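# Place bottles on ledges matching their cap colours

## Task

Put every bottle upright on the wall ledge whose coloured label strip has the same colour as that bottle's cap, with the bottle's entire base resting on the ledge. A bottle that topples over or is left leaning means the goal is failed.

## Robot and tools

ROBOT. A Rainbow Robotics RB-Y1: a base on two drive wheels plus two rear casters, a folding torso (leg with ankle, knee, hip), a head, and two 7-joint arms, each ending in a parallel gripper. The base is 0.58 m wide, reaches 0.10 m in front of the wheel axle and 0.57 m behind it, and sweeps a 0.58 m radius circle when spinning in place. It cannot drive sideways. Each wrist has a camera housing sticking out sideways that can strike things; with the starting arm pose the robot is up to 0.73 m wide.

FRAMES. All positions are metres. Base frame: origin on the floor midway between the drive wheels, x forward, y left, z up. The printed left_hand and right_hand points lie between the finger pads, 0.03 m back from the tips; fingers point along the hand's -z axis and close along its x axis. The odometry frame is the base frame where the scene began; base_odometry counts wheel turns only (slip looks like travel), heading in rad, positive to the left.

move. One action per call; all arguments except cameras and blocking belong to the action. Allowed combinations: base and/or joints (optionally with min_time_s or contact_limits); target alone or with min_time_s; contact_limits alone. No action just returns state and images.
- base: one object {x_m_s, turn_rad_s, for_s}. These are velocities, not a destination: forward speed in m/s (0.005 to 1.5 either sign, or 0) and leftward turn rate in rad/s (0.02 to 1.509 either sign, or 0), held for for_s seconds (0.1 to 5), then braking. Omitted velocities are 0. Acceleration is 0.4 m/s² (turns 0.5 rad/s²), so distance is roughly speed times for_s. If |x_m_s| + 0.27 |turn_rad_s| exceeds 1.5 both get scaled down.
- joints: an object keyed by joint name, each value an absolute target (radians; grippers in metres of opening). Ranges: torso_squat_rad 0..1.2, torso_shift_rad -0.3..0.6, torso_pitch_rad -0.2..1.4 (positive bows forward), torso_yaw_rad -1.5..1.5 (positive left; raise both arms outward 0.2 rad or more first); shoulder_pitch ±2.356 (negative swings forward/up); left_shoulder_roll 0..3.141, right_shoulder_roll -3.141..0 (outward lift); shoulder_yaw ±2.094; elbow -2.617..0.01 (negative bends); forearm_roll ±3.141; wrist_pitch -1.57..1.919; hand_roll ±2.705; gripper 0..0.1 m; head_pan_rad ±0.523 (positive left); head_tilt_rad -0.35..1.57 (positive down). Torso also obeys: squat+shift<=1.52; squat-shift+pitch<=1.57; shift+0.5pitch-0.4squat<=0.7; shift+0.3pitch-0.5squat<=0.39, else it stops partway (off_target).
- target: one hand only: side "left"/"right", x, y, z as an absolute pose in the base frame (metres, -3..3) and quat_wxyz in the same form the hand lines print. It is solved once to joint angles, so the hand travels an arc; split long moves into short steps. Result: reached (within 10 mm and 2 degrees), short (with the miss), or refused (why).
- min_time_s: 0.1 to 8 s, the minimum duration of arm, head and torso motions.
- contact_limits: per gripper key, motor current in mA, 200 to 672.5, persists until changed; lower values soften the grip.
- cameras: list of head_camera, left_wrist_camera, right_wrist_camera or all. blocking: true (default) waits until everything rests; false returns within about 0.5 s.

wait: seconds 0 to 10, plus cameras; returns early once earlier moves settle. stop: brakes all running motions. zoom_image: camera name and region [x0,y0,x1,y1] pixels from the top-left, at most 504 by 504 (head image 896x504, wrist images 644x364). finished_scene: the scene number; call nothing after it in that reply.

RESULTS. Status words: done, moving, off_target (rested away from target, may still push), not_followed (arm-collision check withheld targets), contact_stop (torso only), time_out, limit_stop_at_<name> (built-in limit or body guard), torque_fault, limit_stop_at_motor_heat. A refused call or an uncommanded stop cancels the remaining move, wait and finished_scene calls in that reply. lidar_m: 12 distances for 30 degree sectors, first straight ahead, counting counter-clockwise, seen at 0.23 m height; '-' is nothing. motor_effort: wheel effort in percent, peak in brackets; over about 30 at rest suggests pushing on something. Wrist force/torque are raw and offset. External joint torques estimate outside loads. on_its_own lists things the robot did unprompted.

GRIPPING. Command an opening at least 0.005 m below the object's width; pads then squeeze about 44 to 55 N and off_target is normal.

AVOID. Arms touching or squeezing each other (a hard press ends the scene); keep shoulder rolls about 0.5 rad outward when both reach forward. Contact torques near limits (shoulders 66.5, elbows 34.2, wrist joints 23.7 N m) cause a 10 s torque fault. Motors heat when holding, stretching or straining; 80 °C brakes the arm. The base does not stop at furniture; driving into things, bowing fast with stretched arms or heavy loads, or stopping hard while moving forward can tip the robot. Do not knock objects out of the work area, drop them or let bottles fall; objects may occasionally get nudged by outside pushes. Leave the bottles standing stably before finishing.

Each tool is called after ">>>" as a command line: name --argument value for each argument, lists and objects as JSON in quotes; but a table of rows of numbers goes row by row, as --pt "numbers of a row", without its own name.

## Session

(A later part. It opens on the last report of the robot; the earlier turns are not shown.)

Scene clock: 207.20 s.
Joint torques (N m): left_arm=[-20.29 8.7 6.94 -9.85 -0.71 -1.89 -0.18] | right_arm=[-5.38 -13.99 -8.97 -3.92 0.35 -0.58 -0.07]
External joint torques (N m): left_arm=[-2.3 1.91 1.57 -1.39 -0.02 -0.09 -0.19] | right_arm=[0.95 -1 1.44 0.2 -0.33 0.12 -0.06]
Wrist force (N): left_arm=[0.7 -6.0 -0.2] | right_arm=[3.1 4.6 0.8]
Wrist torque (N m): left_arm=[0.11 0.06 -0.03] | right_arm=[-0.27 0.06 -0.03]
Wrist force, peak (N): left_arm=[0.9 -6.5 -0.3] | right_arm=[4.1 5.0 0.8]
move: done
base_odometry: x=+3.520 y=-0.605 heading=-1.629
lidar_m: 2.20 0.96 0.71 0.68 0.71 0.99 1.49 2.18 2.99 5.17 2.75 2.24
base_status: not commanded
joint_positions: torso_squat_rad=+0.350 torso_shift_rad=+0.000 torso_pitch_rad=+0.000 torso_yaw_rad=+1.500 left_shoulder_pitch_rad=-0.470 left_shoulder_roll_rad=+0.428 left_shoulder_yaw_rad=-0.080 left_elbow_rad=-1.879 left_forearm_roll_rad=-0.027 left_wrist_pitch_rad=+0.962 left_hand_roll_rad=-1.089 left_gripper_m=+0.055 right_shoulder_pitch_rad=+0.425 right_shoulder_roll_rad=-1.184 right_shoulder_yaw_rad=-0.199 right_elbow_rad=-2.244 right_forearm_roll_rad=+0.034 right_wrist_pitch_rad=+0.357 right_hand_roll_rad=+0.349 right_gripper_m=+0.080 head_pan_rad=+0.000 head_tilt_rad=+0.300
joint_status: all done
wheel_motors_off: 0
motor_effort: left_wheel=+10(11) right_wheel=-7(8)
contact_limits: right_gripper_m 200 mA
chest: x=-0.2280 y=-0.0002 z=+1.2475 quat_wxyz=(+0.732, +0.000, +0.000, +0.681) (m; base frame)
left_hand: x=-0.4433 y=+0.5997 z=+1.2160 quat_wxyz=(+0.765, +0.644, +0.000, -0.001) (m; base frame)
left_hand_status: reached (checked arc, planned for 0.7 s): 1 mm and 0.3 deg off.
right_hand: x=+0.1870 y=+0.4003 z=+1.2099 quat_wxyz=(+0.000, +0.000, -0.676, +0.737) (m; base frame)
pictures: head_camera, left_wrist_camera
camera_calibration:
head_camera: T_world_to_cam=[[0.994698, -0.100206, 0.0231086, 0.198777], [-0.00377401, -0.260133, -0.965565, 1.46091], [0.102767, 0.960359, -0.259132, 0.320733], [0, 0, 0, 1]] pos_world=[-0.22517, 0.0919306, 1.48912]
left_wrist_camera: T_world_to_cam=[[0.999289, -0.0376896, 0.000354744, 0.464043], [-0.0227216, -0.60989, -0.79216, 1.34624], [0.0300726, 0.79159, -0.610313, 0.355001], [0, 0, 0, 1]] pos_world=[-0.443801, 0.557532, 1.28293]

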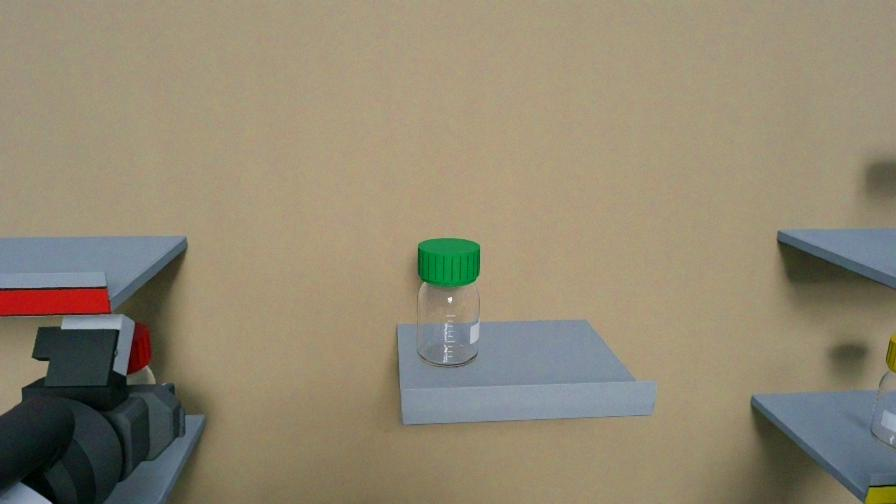

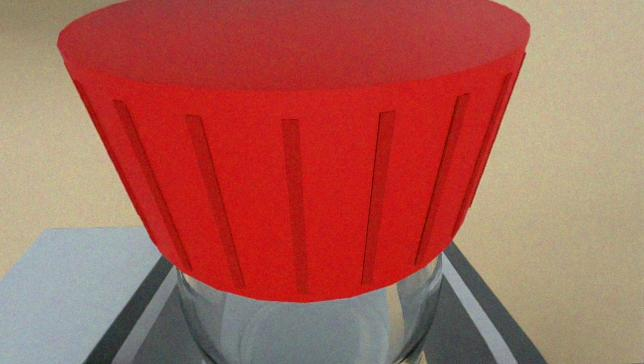

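>>> move --target '{"side": "left", "x": -0.445, "y": 0.562, "z": 1.217, "quat_wxyz": [0.766, 0.6428, 0, 0]}' --min_time_s 0.5

>>> move --target '{"side": "left", "x": -0.446, "y": 0.525, "z": 1.217, "quat_wxyz": [0.766, 0.6428, 0, 0]}' --min_time_s 0.5

>>> move --target '{"side": "left", "x": -0.447, "y": 0.488, "z": 1.217, "quat_wxyz": [0.766, 0.6428, 0, 0]}' --min_time_s 0.5

>>> move --target '{"side": "left", "x": -0.448, "y": 0.445, "z": 1.22, "quat_wxyz": [0.766, 0.6428, 0, 0]}' --min_time_s 0.6 --cameras '["head_camera", "left_wrist_camera"]'

Scene clock: 208.80 s.
Joint torques (N m): left_arm=[-17.87 7.66 6.19 -8.94 -0.96 -2.19 0.23] | right_arm=[-5.6 -14.29 -9.18 -3.62 0.41 -0.78 -0.03]
External joint torques (N m): left_arm=[-1.83 1.42 0.94 -0.87 -0.22 -0.39 0.22] | right_arm=[0.73 -1.3 1.23 0.5 -0.27 -0.09 -0.02]
Wrist force (N): left_arm=[0.8 -5.9 0.1] | right_arm=[3.9 4.8 -0.1]
Wrist torque (N m): left_arm=[0.09 0.10 -0.14] | right_arm=[-0.29 0.19 -0.08]
Wrist force, peak (N): left_arm=[0.4 -7.3 0.1] | right_arm=[3.9 4.8 -0.1]
move: done
base_odometry: x=+3.520 y=-0.605 heading=-1.629
lidar_m: 2.20 0.96 0.71 0.68 0.71 0.99 1.48 2.17 2.99 5.16 2.74 2.25
base_status: not commanded
joint_positions: torso_squat_rad=+0.350 torso_shift_rad=+0.000 torso_pitch_rad=+0.000 torso_yaw_rad=+1.500 left_shoulder_pitch_rad=-0.371 left_shoulder_roll_rad=+0.434 left_shoulder_yaw_rad=-0.077 left_elbow_rad=-2.060 left_forearm_roll_rad=-0.030 left_wrist_pitch_rad=+1.048 left_hand_roll_rad=-1.087 left_gripper_m=+0.055 right_shoulder_pitch_rad=+0.425 right_shoulder_roll_rad=-1.184 right_shoulder_yaw_rad=-0.199 right_elbow_rad=-2.244 right_forearm_roll_rad=+0.034 right_wrist_pitch_rad=+0.357 right_hand_roll_rad=+0.349 right_gripper_m=+0.080 head_pan_rad=+0.000 head_tilt_rad=+0.300
joint_status: all done
wheel_motors_off: 0
motor_effort: left_wheel=+10(10) right_wheel=-8(8)
contact_limits: right_gripper_m 200 mA
chest: x=-0.2280 y=-0.0002 z=+1.2475 quat_wxyz=(+0.732, +0.000, +0.000, +0.681) (m; base frame)
left_hand: x=-0.4449 y=+0.5623 z=+1.2168 quat_wxyz=(+0.766, +0.643, +0.000, +0.000) (m; base frame)
left_hand_status: reached (checked arc, planned for 0.5 s): 0 mm and 0.0 deg off.
right_hand: x=+0.1870 y=+0.4003 z=+1.2099 quat_wxyz=(+0.000, +0.000, -0.676, +0.737) (m; base frame)
pictures: none

Scene clock: 209.63 s.
Joint torques (N m): left_arm=[-15.89 6.88 4.77 -8.7 -1.02 -2.32 0.22] | right_arm=[-6.06 -14.24 -9.18 -3.64 0.5 -0.72 -0.06]
External joint torques (N m): left_arm=[-1.84 1.18 -0.23 -0.96 -0.24 -0.52 0.2] | right_arm=[0.28 -1.26 1.23 0.48 -0.18 -0.03 -0.05]
Wrist force (N): left_arm=[0.6 -6.1 -0.3] | right_arm=[3.7 4.6 0.3]
Wrist torque (N m): left_arm=[0.13 0.07 -0.14] | right_arm=[-0.27 0.14 -0.01]
Wrist force, peak (N): left_arm=[0.4 -7.0 -1.0] | right_arm=[3.6 5.6 -0.1]
move: done
base_odometry: x=+3.520 y=-0.605 heading=-1.629
lidar_m: 2.20 0.97 0.71 0.68 0.71 0.99 1.49 2.17 2.99 5.17 2.75 2.25
base_status: not commanded
joint_positions: torso_squat_rad=+0.350 torso_shift_rad=+0.000 torso_pitch_rad=+0.000 torso_yaw_rad=+1.500 left_shoulder_pitch_rad=-0.271 left_shoulder_roll_rad=+0.437 left_shoulder_yaw_rad=-0.077 left_elbow_rad=-2.226 left_forearm_roll_rad=-0.040 left_wrist_pitch_rad=+1.115 left_hand_roll_rad=-1.084 left_gripper_m=+0.055 right_shoulder_pitch_rad=+0.425 right_shoulder_roll_rad=-1.184 right_shoulder_yaw_rad=-0.199 right_elbow_rad=-2.244 right_forearm_roll_rad=+0.034 right_wrist_pitch_rad=+0.357 right_hand_roll_rad=+0.349 right_gripper_m=+0.080 head_pan_rad=+0.000 head_tilt_rad=+0.300
joint_status: all done
wheel_motors_off: 0
motor_effort: left_wheel=+10(10) right_wheel=-7(8)
contact_limits: right_gripper_m 200 mA
chest: x=-0.2280 y=-0.0002 z=+1.2475 quat_wxyz=(+0.732, +0.000, +0.000, +0.681) (m; base frame)
left_hand: x=-0.4460 y=+0.5252 z=+1.2169 quat_wxyz=(+0.766, +0.643, +0.000, +0.000) (m; base frame)
left_hand_status: reached (checked arc, planned for 0.5 s): 0 mm and 0.0 deg off.
right_hand: x=+0.1870 y=+0.4003 z=+1.2099 quat_wxyz=(+0.000, +0.000, -0.676, +0.737) (m; base frame)
pictures: none

Scene clock: 210.50 s.
Joint torques (N m): left_arm=[-13.23 6.52 4.29 -8.35 -0.97 -2.36 0.37] | right_arm=[-5.87 -14.39 -9.54 -3.89 0.64 -0.63 0.11]
External joint torques (N m): left_arm=[-1.19 1.32 -0.37 -0.88 -0.15 -0.56 0.36] | right_arm=[0.47 -1.41 0.87 0.24 -0.04 0.07 0.12]
Wrist force (N): left_arm=[0.8 -5.8 -0.5] | right_arm=[2.4 4.6 0.2]
Wrist torque (N m): left_arm=[0.08 0.08 -0.15] | right_arm=[-0.31 0.02 -0.05]
Wrist force, peak (N): left_arm=[0.5 -7.2 0.5] | right_arm=[3.3 4.9 0.5]
move: done
base_odometry: x=+3.520 y=-0.605 heading=-1.629
lidar_m: 2.20 0.96 0.71 0.68 0.70 0.98 1.48 2.17 2.99 5.16 2.76 2.25
base_status: not commanded
joint_positions: torso_squat_rad=+0.350 torso_shift_rad=+0.000 torso_pitch_rad=+0.000 torso_yaw_rad=+1.500 left_shoulder_pitch_rad=-0.171 left_shoulder_roll_rad=+0.438 left_shoulder_yaw_rad=-0.079 left_elbow_rad=-2.381 left_forearm_roll_rad=-0.053 left_wrist_pitch_rad=+1.171 left_hand_roll_rad=-1.083 left_gripper_m=+0.055 right_shoulder_pitch_rad=+0.425 right_shoulder_roll_rad=-1.184 right_shoulder_yaw_rad=-0.199 right_elbow_rad=-2.244 right_forearm_roll_rad=+0.034 right_wrist_pitch_rad=+0.357 right_hand_roll_rad=+0.349 right_gripper_m=+0.080 head_pan_rad=+0.000 head_tilt_rad=+0.300
joint_status: all done
wheel_motors_off: 0
motor_effort: left_wheel=+10(10) right_wheel=-7(8)
contact_limits: right_gripper_m 200 mA
chest: x=-0.2280 y=-0.0002 z=+1.2475 quat_wxyz=(+0.732, +0.000, +0.000, +0.681) (m; base frame)
left_hand: x=-0.4471 y=+0.4882 z=+1.2169 quat_wxyz=(+0.766, +0.643, +0.000, +0.000) (m; base frame)
left_hand_status: reached (checked arc, planned for 0.5 s): 0 mm and 0.0 deg off.
right_hand: x=+0.1870 y=+0.4003 z=+1.2099 quat_wxyz=(+0.000, +0.000, -0.676, +0.737) (m; base frame)
pictures: none

Scene clock: 211.43 s.
Joint torques (N m): left_arm=[-10.92 6.2 2.98 -8.2 -1.21 -2.2 0.25] | right_arm=[-5.6 -13.88 -9.34 -3.97 0.6 -0.8 -0.16]
External joint torques (N m): left_arm=[-1.19 1.49 -1.2 -1.08 -0.37 -0.41 0.24] | right_arm=[0.73 -0.9 1.07 0.16 -0.08 -0.11 -0.15]
Wrist force (N): left_arm=[0.9 -6.2 -0.1] | right_arm=[2.9 4.1 0.5]
Wrist torque (N m): left_arm=[0.13 0.12 -0.02] | right_arm=[-0.20 0.06 -0.09]
Wrist force, peak (N): left_arm=[1.4 -7.1 -0.4] | right_arm=[4.2 5.2 0.2]
move: done
base_odometry: x=+3.520 y=-0.605 heading=-1.629
lidar_m: 2.20 0.97 0.70 0.68 0.71 0.99 1.49 2.17 2.99 5.16 2.75 2.25
base_status: not commanded
joint_positions: torso_squat_rad=+0.350 torso_shift_rad=+0.000 torso_pitch_rad=+0.000 torso_yaw_rad=+1.500 left_shoulder_pitch_rad=-0.061 left_shoulder_roll_rad=+0.440 left_shoulder_yaw_rad=-0.082 left_elbow_rad=-2.556 left_forearm_roll_rad=-0.068 left_wrist_pitch_rad=+1.236 left_hand_roll_rad=-1.084 left_gripper_m=+0.055 right_shoulder_pitch_rad=+0.425 right_shoulder_roll_rad=-1.184 right_shoulder_yaw_rad=-0.199 right_elbow_rad=-2.244 right_forearm_roll_rad=+0.034 right_wrist_pitch_rad=+0.357 right_hand_roll_rad=+0.349 right_gripper_m=+0.080 head_pan_rad=+0.000 head_tilt_rad=+0.300
joint_status: all done
wheel_motors_off: 0
motor_effort: left_wheel=+9(10) right_wheel=-7(8)
contact_limits: right_gripper_m 200 mA
chest: x=-0.2280 y=-0.0002 z=+1.2475 quat_wxyz=(+0.732, +0.000, +0.000, +0.681) (m; base frame)
left_hand: x=-0.4481 y=+0.4453 z=+1.2200 quat_wxyz=(+0.766, +0.643, +0.000, +0.000) (m; base frame)
left_hand_status: reached (checked arc, planned for 0.6 s): 0 mm and 0.0 deg off.
right_hand: x=+0.1870 y=+0.4003 z=+1.2099 quat_wxyz=(+0.000, +0.000, -0.676, +0.737) (m; base frame)
pictures: head_camera, left_wrist_camera
camera_calibration:
head_camera: T_world_to_cam=[[0.994707, -0.100147, 0.0229904, 0.198959], [-0.00387512, -0.260149, -0.965561, 1.46091], [0.102679, 0.960361, -0.25916, 0.320659], [0, 0, 0, 1]] pos_world=[-0.22517, 0.0920304, 1.48912]
left_wrist_camera: T_world_to_cam=[[0.999352, -0.0359559, 0.00145698, 0.460936], [-0.0209172, -0.613362, -0.789525, 1.25428], [0.0292817, 0.788983, -0.613717, 0.484787], [0, 0, 0, 1]] pos_world=[-0.448597, 0.40341, 1.28713]

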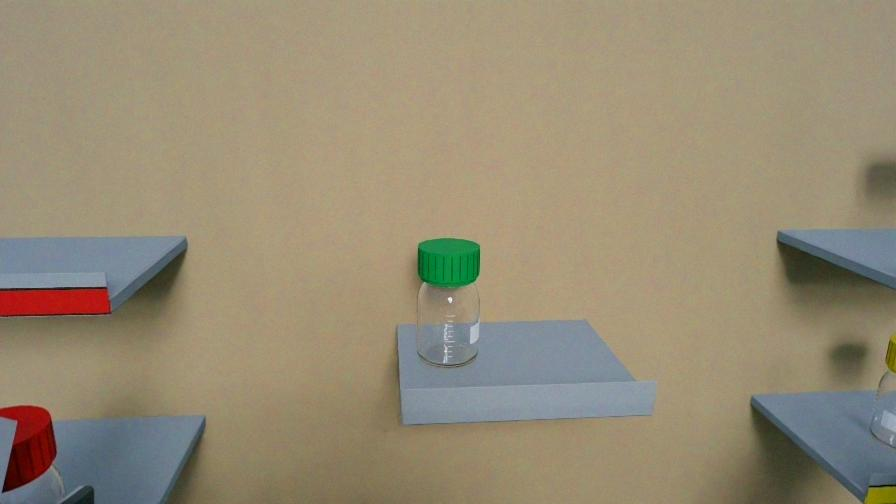

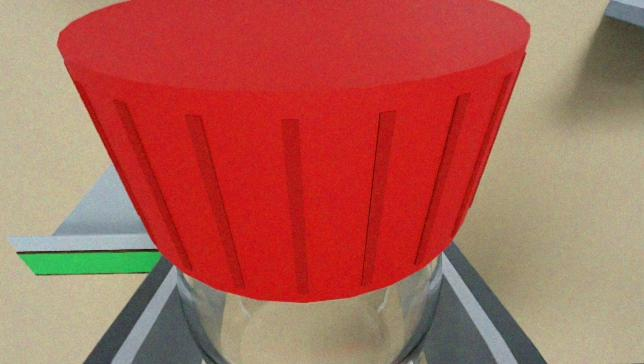

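>>> move --target '{"side": "left", "x": -0.53, "y": 0.435, "z": 1.31, "quat_wxyz": [0.766, 0.6428, 0, 0]}' --min_time_s 1.0

>>> move --target '{"side": "left", "x": -0.51, "y": 0.44, "z": 1.425, "quat_wxyz": [0.766, 0.6428, 0, 0]}' --min_time_s 1.2 --cameras '["head_camera", "left_wrist_camera"]'

Scene clock: 213.47 s.
Joint torques (N m): left_arm=[-10.84 11.48 5.98 -4.03 -1.27 -2.19 0.26] | right_arm=[-5.61 -14.31 -9.59 -3.64 0.51 -0.94 -0.19]
External joint torques (N m): left_arm=[-0.93 1.28 0.48 -0.99 -0.37 -0.39 0.25] | right_arm=[0.73 -1.33 0.82 0.49 -0.17 -0.24 -0.18]
Wrist force (N): left_arm=[0.8 -6.2 0.0] | right_arm=[3.6 4.2 0.6]
Wrist torque (N m): left_arm=[0.14 0.09 -0.01] | right_arm=[-0.22 0.14 -0.04]
Wrist force, peak (N): left_arm=[1.1 -6.8 -0.5] | right_arm=[3.5 5.2 0.1]
move: done
base_odometry: x=+3.520 y=-0.605 heading=-1.629
lidar_m: 2.20 0.96 0.70 0.68 0.71 0.99 1.49 2.17 2.99 5.16 2.75 2.25
base_status: not commanded
joint_positions: torso_squat_rad=+0.350 torso_shift_rad=+0.000 torso_pitch_rad=+0.000 torso_yaw_rad=+1.500 left_shoulder_pitch_rad=-0.176 left_shoulder_roll_rad=+0.733 left_shoulder_yaw_rad=+0.388 left_elbow_rad=-2.569 left_forearm_roll_rad=+0.498 left_wrist_pitch_rad=+1.408 left_hand_roll_rad=-1.087 left_gripper_m=+0.055 right_shoulder_pitch_rad=+0.425 right_shoulder_roll_rad=-1.184 right_shoulder_yaw_rad=-0.199 right_elbow_rad=-2.244 right_forearm_roll_rad=+0.034 right_wrist_pitch_rad=+0.357 right_hand_roll_rad=+0.349 right_gripper_m=+0.080 head_pan_rad=+0.000 head_tilt_rad=+0.300
joint_status: all done
wheel_motors_off: 0
motor_effort: left_wheel=+10(10) right_wheel=-7(8)
contact_limits: right_gripper_m 200 mA
chest: x=-0.2280 y=-0.0002 z=+1.2475 quat_wxyz=(+0.732, +0.000, +0.000, +0.681) (m; base frame)
left_hand: x=-0.5300 y=+0.4350 z=+1.3100 quat_wxyz=(+0.766, +0.643, +0.000, +0.000) (m; base frame)
left_hand_status: reached (checked arc, planned for 1.0 s): 0 mm and 0.0 deg off.
right_hand: x=+0.1870 y=+0.4003 z=+1.2099 quat_wxyz=(+0.000, +0.000, -0.676, +0.737) (m; base frame)
pictures: none

Scene clock: 215.00 s.
Joint torques (N m): left_arm=[-13.77 12.45 3.87 1.11 -1.47 -1.98 0.3] | right_arm=[-6.05 -14.24 -9.05 -3.91 0.55 -0.62 -0.02]
External joint torques (N m): left_arm=[-0.97 1.79 -1.91 0.37 -0.25 -0.37 0.29] | right_arm=[0.28 -1.25 1.36 0.22 -0.12 0.08 -0.01]
Wrist force (N): left_arm=[0.7 -6.0 -0.3] | right_arm=[3.1 4.6 -0.2]
Wrist torque (N m): left_arm=[0.10 0.08 -0.14] | right_arm=[-0.29 0.06 -0.05]
Wrist force, peak (N): left_arm=[0.4 -6.9 -0.2] | right_arm=[3.9 5.0 0.6]
move: done
base_odometry: x=+3.520 y=-0.605 heading=-1.629
lidar_m: 2.20 0.96 0.70 0.68 0.71 1.00 1.48 2.17 2.99 5.16 2.75 2.25
base_status: not commanded
joint_positions: torso_squat_rad=+0.350 torso_shift_rad=+0.000 torso_pitch_rad=+0.000 torso_yaw_rad=+1.500 left_shoulder_pitch_rad=-0.685 left_shoulder_roll_rad=+1.006 left_shoulder_yaw_rad=+0.309 left_elbow_rad=-2.411 left_forearm_roll_rad=+0.698 left_wrist_pitch_rad=+1.712 left_hand_roll_rad=-0.914 left_gripper_m=+0.055 right_shoulder_pitch_rad=+0.425 right_shoulder_roll_rad=-1.184 right_shoulder_yaw_rad=-0.199 right_elbow_rad=-2.244 right_forearm_roll_rad=+0.034 right_wrist_pitch_rad=+0.357 right_hand_roll_rad=+0.349 right_gripper_m=+0.080 head_pan_rad=+0.000 head_tilt_rad=+0.300
joint_status: all done
wheel_motors_off: 0
motor_effort: left_wheel=+10(10) right_wheel=-8(8)
contact_limits: right_gripper_m 200 mA
chest: x=-0.2280 y=-0.0002 z=+1.2475 quat_wxyz=(+0.732, +0.000, +0.000, +0.681) (m; base frame)
left_hand: x=-0.5101 y=+0.4399 z=+1.4251 quat_wxyz=(+0.766, +0.643, +0.000, +0.000) (m; base frame)
left_hand_status: reached (checked arc, planned for 1.2 s): 0 mm and 0.0 deg off.
right_hand: x=+0.1870 y=+0.4003 z=+1.2099 quat_wxyz=(+0.000, +0.000, -0.676, +0.737) (m; base frame)
pictures: head_camera, left_wrist_camera
camera_calibration:
head_camera: T_world_to_cam=[[0.994707, -0.100147, 0.0229904, 0.198959], [-0.00387512, -0.260149, -0.965561, 1.46091], [0.102679, 0.960361, -0.25916, 0.320659], [0, 0, 0, 1]] pos_world=[-0.22517, 0.0920304, 1.48912]
left_wrist_camera: T_world_to_cam=[[0.999337, -0.036379, 0.00137624, 0.522684], [-0.0212191, -0.612777, -0.789971, 1.41188], [0.0295816, 0.789418, -0.613143, 0.615856], [0, 0, 0, 1]] pos_world=[-0.510597, 0.398014, 1.49223]

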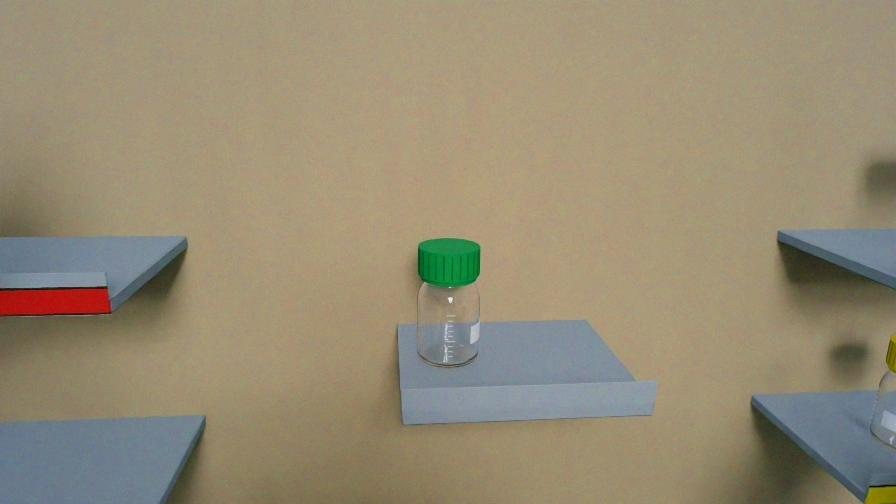

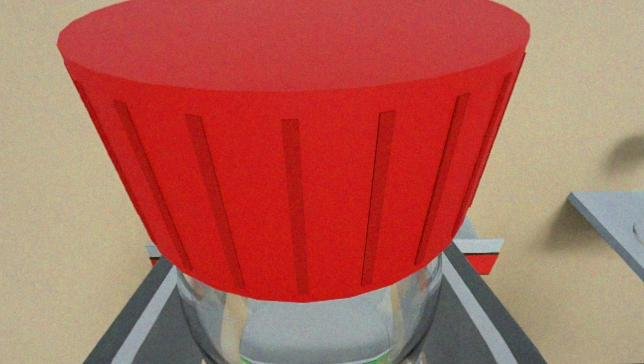

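>>> move --target '{"side": "left", "x": -0.51, "y": 0.52, "z": 1.425, "quat_wxyz": [0.766, 0.6428, 0, 0]}' --min_time_s 0.8

>>> move --target '{"side": "left", "x": -0.51, "y": 0.598, "z": 1.422, "quat_wxyz": [0.766, 0.6428, 0, 0]}' --min_time_s 0.8

>>> move --target '{"side": "left", "x": -0.51, "y": 0.598, "z": 1.387, "quat_wxyz": [0.766, 0.6428, 0, 0]}' --min_time_s 0.9 --cameras '["left_wrist_camera"]'

>>> move --target '{"side": "left", "x": -0.51, "y": 0.598, "z": 1.382, "quat_wxyz": [0.766, 0.6428, 0, 0]}' --min_time_s 0.4 --cameras '["left_wrist_camera"]'

Scene clock: 216.73 s.
Joint torques (N m): left_arm=[-18.18 11.57 6.12 -1.81 -1.34 -2.09 0.22] | right_arm=[-5.48 -14.02 -9.55 -3.69 0.65 -0.72 0]
External joint torques (N m): left_arm=[-1.98 0.63 -0.83 -0.07 -0.3 -0.36 0.21] | right_arm=[0.85 -1.03 0.86 0.43 -0.03 -0.02 0.01]
Wrist force (N): left_arm=[0.8 -5.9 0.0] | right_arm=[2.9 4.5 -0.2]
Wrist torque (N m): left_arm=[0.09 0.10 -0.01] | right_arm=[-0.26 -0.01 -0.01]
Wrist force, peak (N): left_arm=[0.7 -6.7 0.3] | right_arm=[3.2 5.6 0.5]
move: done
base_odometry: x=+3.520 y=-0.605 heading=-1.629
lidar_m: 2.20 0.96 0.71 0.68 0.71 0.99 1.49 2.17 2.99 5.17 2.75 2.25
base_status: not commanded
joint_positions: torso_squat_rad=+0.350 torso_shift_rad=+0.000 torso_pitch_rad=+0.000 torso_yaw_rad=+1.500 left_shoulder_pitch_rad=-0.786 left_shoulder_roll_rad=+0.941 left_shoulder_yaw_rad=+0.133 left_elbow_rad=-2.115 left_forearm_roll_rad=+0.556 left_wrist_pitch_rad=+1.504 left_hand_roll_rad=-1.018 left_gripper_m=+0.055 right_shoulder_pitch_rad=+0.425 right_shoulder_roll_rad=-1.184 right_shoulder_yaw_rad=-0.199 right_elbow_rad=-2.244 right_forearm_roll_rad=+0.034 right_wrist_pitch_rad=+0.357 right_hand_roll_rad=+0.349 right_gripper_m=+0.080 head_pan_rad=+0.000 head_tilt_rad=+0.300
joint_status: all done
wheel_motors_off: 0
motor_effort: left_wheel=+10(10) right_wheel=-7(8)
contact_limits: right_gripper_m 200 mA
chest: x=-0.2280 y=-0.0002 z=+1.2475 quat_wxyz=(+0.732, +0.000, +0.000, +0.681) (m; base frame)
left_hand: x=-0.5101 y=+0.5198 z=+1.4250 quat_wxyz=(+0.766, +0.643, +0.000, +0.000) (m; base frame)
left_hand_status: reached (checked arc, planned for 0.8 s): 0 mm and 0.0 deg off.
right_hand: x=+0.1870 y=+0.4003 z=+1.2099 quat_wxyz=(+0.000, +0.000, -0.676, +0.737) (m; base frame)
pictures: none

Scene clock: 217.87 s.
Joint torques (N m): left_arm=[-21.68 12.13 6.09 -4.17 -1 -2.04 0.19] | right_arm=[-5.93 -13.5 -9.37 -3.82 0.65 -0.62 -0.11]
External joint torques (N m): left_arm=[-2.02 1.02 -1.08 -0.09 -0.21 -0.2 0.17] | right_arm=[0.4 -0.51 1.04 0.31 -0.03 0.07 -0.1]
Wrist force (N): left_arm=[0.9 -5.8 -0.2] | right_arm=[3.5 4.1 0.4]
Wrist torque (N m): left_arm=[0.09 0.10 0.00] | right_arm=[-0.19 0.09 -0.06]
Wrist force, peak (N): left_arm=[0.7 -6.7 -0.1] | right_arm=[3.4 5.5 0.1]
move: done
base_odometry: x=+3.520 y=-0.605 heading=-1.629
lidar_m: 2.20 0.96 0.70 0.67 0.71 0.99 1.49 2.17 2.99 5.17 2.75 2.25
base_status: not commanded
joint_positions: torso_squat_rad=+0.350 torso_shift_rad=+0.000 torso_pitch_rad=+0.000 torso_yaw_rad=+1.500 left_shoulder_pitch_rad=-0.922 left_shoulder_roll_rad=+0.856 left_shoulder_yaw_rad=+0.018 left_elbow_rad=-1.772 left_forearm_roll_rad=+0.471 left_wrist_pitch_rad=+1.297 left_hand_roll_rad=-1.128 left_gripper_m=+0.055 right_shoulder_pitch_rad=+0.425 right_shoulder_roll_rad=-1.184 right_shoulder_yaw_rad=-0.199 right_elbow_rad=-2.244 right_forearm_roll_rad=+0.034 right_wrist_pitch_rad=+0.357 right_hand_roll_rad=+0.349 right_gripper_m=+0.080 head_pan_rad=+0.000 head_tilt_rad=+0.300
joint_status: all done
wheel_motors_off: 0
motor_effort: left_wheel=+9(10) right_wheel=-7(8)
contact_limits: right_gripper_m 200 mA
chest: x=-0.2280 y=-0.0002 z=+1.2475 quat_wxyz=(+0.732, +0.000, +0.000, +0.681) (m; base frame)
left_hand: x=-0.5101 y=+0.5977 z=+1.4220 quat_wxyz=(+0.766, +0.643, +0.000, +0.000) (m; base frame)
left_hand_status: reached (checked arc, planned for 0.8 s): 0 mm and 0.0 deg off.
right_hand: x=+0.1870 y=+0.4003 z=+1.2099 quat_wxyz=(+0.000, +0.000, -0.676, +0.737) (m; base frame)
pictures: none

Scene clock: 219.10 s.
Joint torques (N m): left_arm=[-20.65 11.7 7.64 -5.77 -1.16 -2.27 0.55] | right_arm=[-6.11 -14.88 -9.48 -3.64 0.52 -0.53 0.02]
External joint torques (N m): left_arm=[-1.38 0.39 0.16 -1.27 -0.35 -0.45 0.54] | right_arm=[0.22 -1.89 0.93 0.48 -0.15 0.16 0.03]
Wrist force (N): left_arm=[0.8 -6.1 -0.4] | right_arm=[3.0 4.9 0.5]
Wrist torque (N m): left_arm=[0.12 0.09 -0.14] | right_arm=[-0.32 0.05 -0.03]
Wrist force, peak (N): left_arm=[0.7 -6.4 -0.3] | right_arm=[3.8 5.5 0.5]
move: done
base_odometry: x=+3.520 y=-0.605 heading=-1.629
lidar_m: 2.19 0.97 0.71 0.68 0.71 1.00 1.48 2.17 2.99 5.17 2.75 2.25
base_status: not commanded
joint_positions: torso_squat_rad=+0.350 torso_shift_rad=+0.000 torso_pitch_rad=+0.000 torso_yaw_rad=+1.500 left_shoulder_pitch_rad=-0.814 left_shoulder_roll_rad=+0.831 left_shoulder_yaw_rad=+0.018 left_elbow_rad=-1.827 left_forearm_roll_rad=+0.431 left_wrist_pitch_rad=+1.242 left_hand_roll_rad=-1.105 left_gripper_m=+0.055 right_shoulder_pitch_rad=+0.425 right_shoulder_roll_rad=-1.184 right_shoulder_yaw_rad=-0.199 right_elbow_rad=-2.244 right_forearm_roll_rad=+0.034 right_wrist_pitch_rad=+0.357 right_hand_roll_rad=+0.349 right_gripper_m=+0.080 head_pan_rad=+0.000 head_tilt_rad=+0.300
joint_status: all done
wheel_motors_off: 0
motor_effort: left_wheel=+9(10) right_wheel=-7(8)
contact_limits: right_gripper_m 200 mA
chest: x=-0.2280 y=-0.0002 z=+1.2475 quat_wxyz=(+0.732, +0.000, +0.000, +0.681) (m; base frame)
left_hand: x=-0.5101 y=+0.5980 z=+1.3871 quat_wxyz=(+0.766, +0.643, +0.000, +0.000) (m; base frame)
left_hand_status: reached (checked arc, planned for 0.9 s): 0 mm and 0.0 deg off.
right_hand: x=+0.1870 y=+0.4003 z=+1.2099 quat_wxyz=(+0.000, +0.000, -0.676, +0.737) (m; base frame)
pictures: left_wrist_camera
camera_calibration:
left_wrist_camera: T_world_to_cam=[[0.999345, -0.0361812, 0.00100031, 0.52893], [-0.0214158, -0.613344, -0.789525, 1.47823], [0.0291795, 0.788986, -0.613717, 0.468562], [0, 0, 0, 1]] pos_world=[-0.510599, 0.55611, 1.45413]

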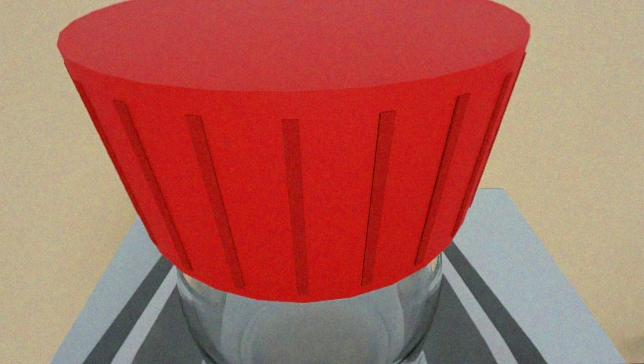

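Scene clock: 219.83 s.
Joint torques (N m): left_arm=[-19.8 11.1 7.47 -5.36 -1.03 -2.08 0.55] | right_arm=[-5.86 -13.88 -9.54 -3.67 0.39 -0.69 0]
External joint torques (N m): left_arm=[-0.59 -0.21 -0.04 -0.8 -0.22 -0.27 0.53] | right_arm=[0.48 -0.89 0.87 0.45 -0.29 0 0.01]
Wrist force (N): left_arm=[0.5 -5.3 0.0] | right_arm=[2.9 3.7 0.1]
Wrist torque (N m): left_arm=[0.16 0.09 -0.14] | right_arm=[-0.13 0.03 -0.05]
Wrist force, peak (N): left_arm=[0.9 -6.4 -0.4] | right_arm=[4.0 4.2 0.3]
move: done
base_odometry: x=+3.520 y=-0.605 heading=-1.629
lidar_m: 2.20 0.96 0.71 0.67 0.71 0.99 1.49 2.17 2.99 5.17 2.74 2.25
base_status: not commanded
joint_positions: torso_squat_rad=+0.350 torso_shift_rad=+0.000 torso_pitch_rad=+0.000 torso_yaw_rad=+1.500 left_shoulder_pitch_rad=-0.799 left_shoulder_roll_rad=+0.827 left_shoulder_yaw_rad=+0.018 left_elbow_rad=-1.834 left_forearm_roll_rad=+0.424 left_wrist_pitch_rad=+1.233 left_hand_roll_rad=-1.102 left_gripper_m=+0.055 right_shoulder_pitch_rad=+0.425 right_shoulder_roll_rad=-1.184 right_shoulder_yaw_rad=-0.199 right_elbow_rad=-2.244 right_forearm_roll_rad=+0.034 right_wrist_pitch_rad=+0.357 right_hand_roll_rad=+0.349 right_gripper_m=+0.080 head_pan_rad=+0.000 head_tilt_rad=+0.300
joint_status: all done
wheel_motors_off: 0
motor_effort: left_wheel=+9(10) right_wheel=-7(9)
contact_limits: right_gripper_m 200 mA
chest: x=-0.2280 y=-0.0002 z=+1.2475 quat_wxyz=(+0.732, +0.000, +0.000, +0.681) (m; base frame)
left_hand: x=-0.5101 y=+0.5980 z=+1.3823 quat_wxyz=(+0.766, +0.643, +0.000, +0.000) (m; base frame)
left_hand_status: reached (checked arc, planned for 0.4 s): 0 mm and 0.0 deg off.
right_hand: x=+0.1870 y=+0.4003 z=+1.2099 quat_wxyz=(+0.000, +0.000, -0.676, +0.737) (m; base frame)
pictures: left_wrist_camera
camera_calibration:
left_wrist_camera: T_world_to_cam=[[0.999347, -0.0361218, 0.00106637, 0.528907], [-0.0213167, -0.613064, -0.789746, 1.47473], [0.0291808, 0.789207, -0.613434, 0.465146], [0, 0, 0, 1]] pos_world=[-0.510698, 0.556112, 1.44943]

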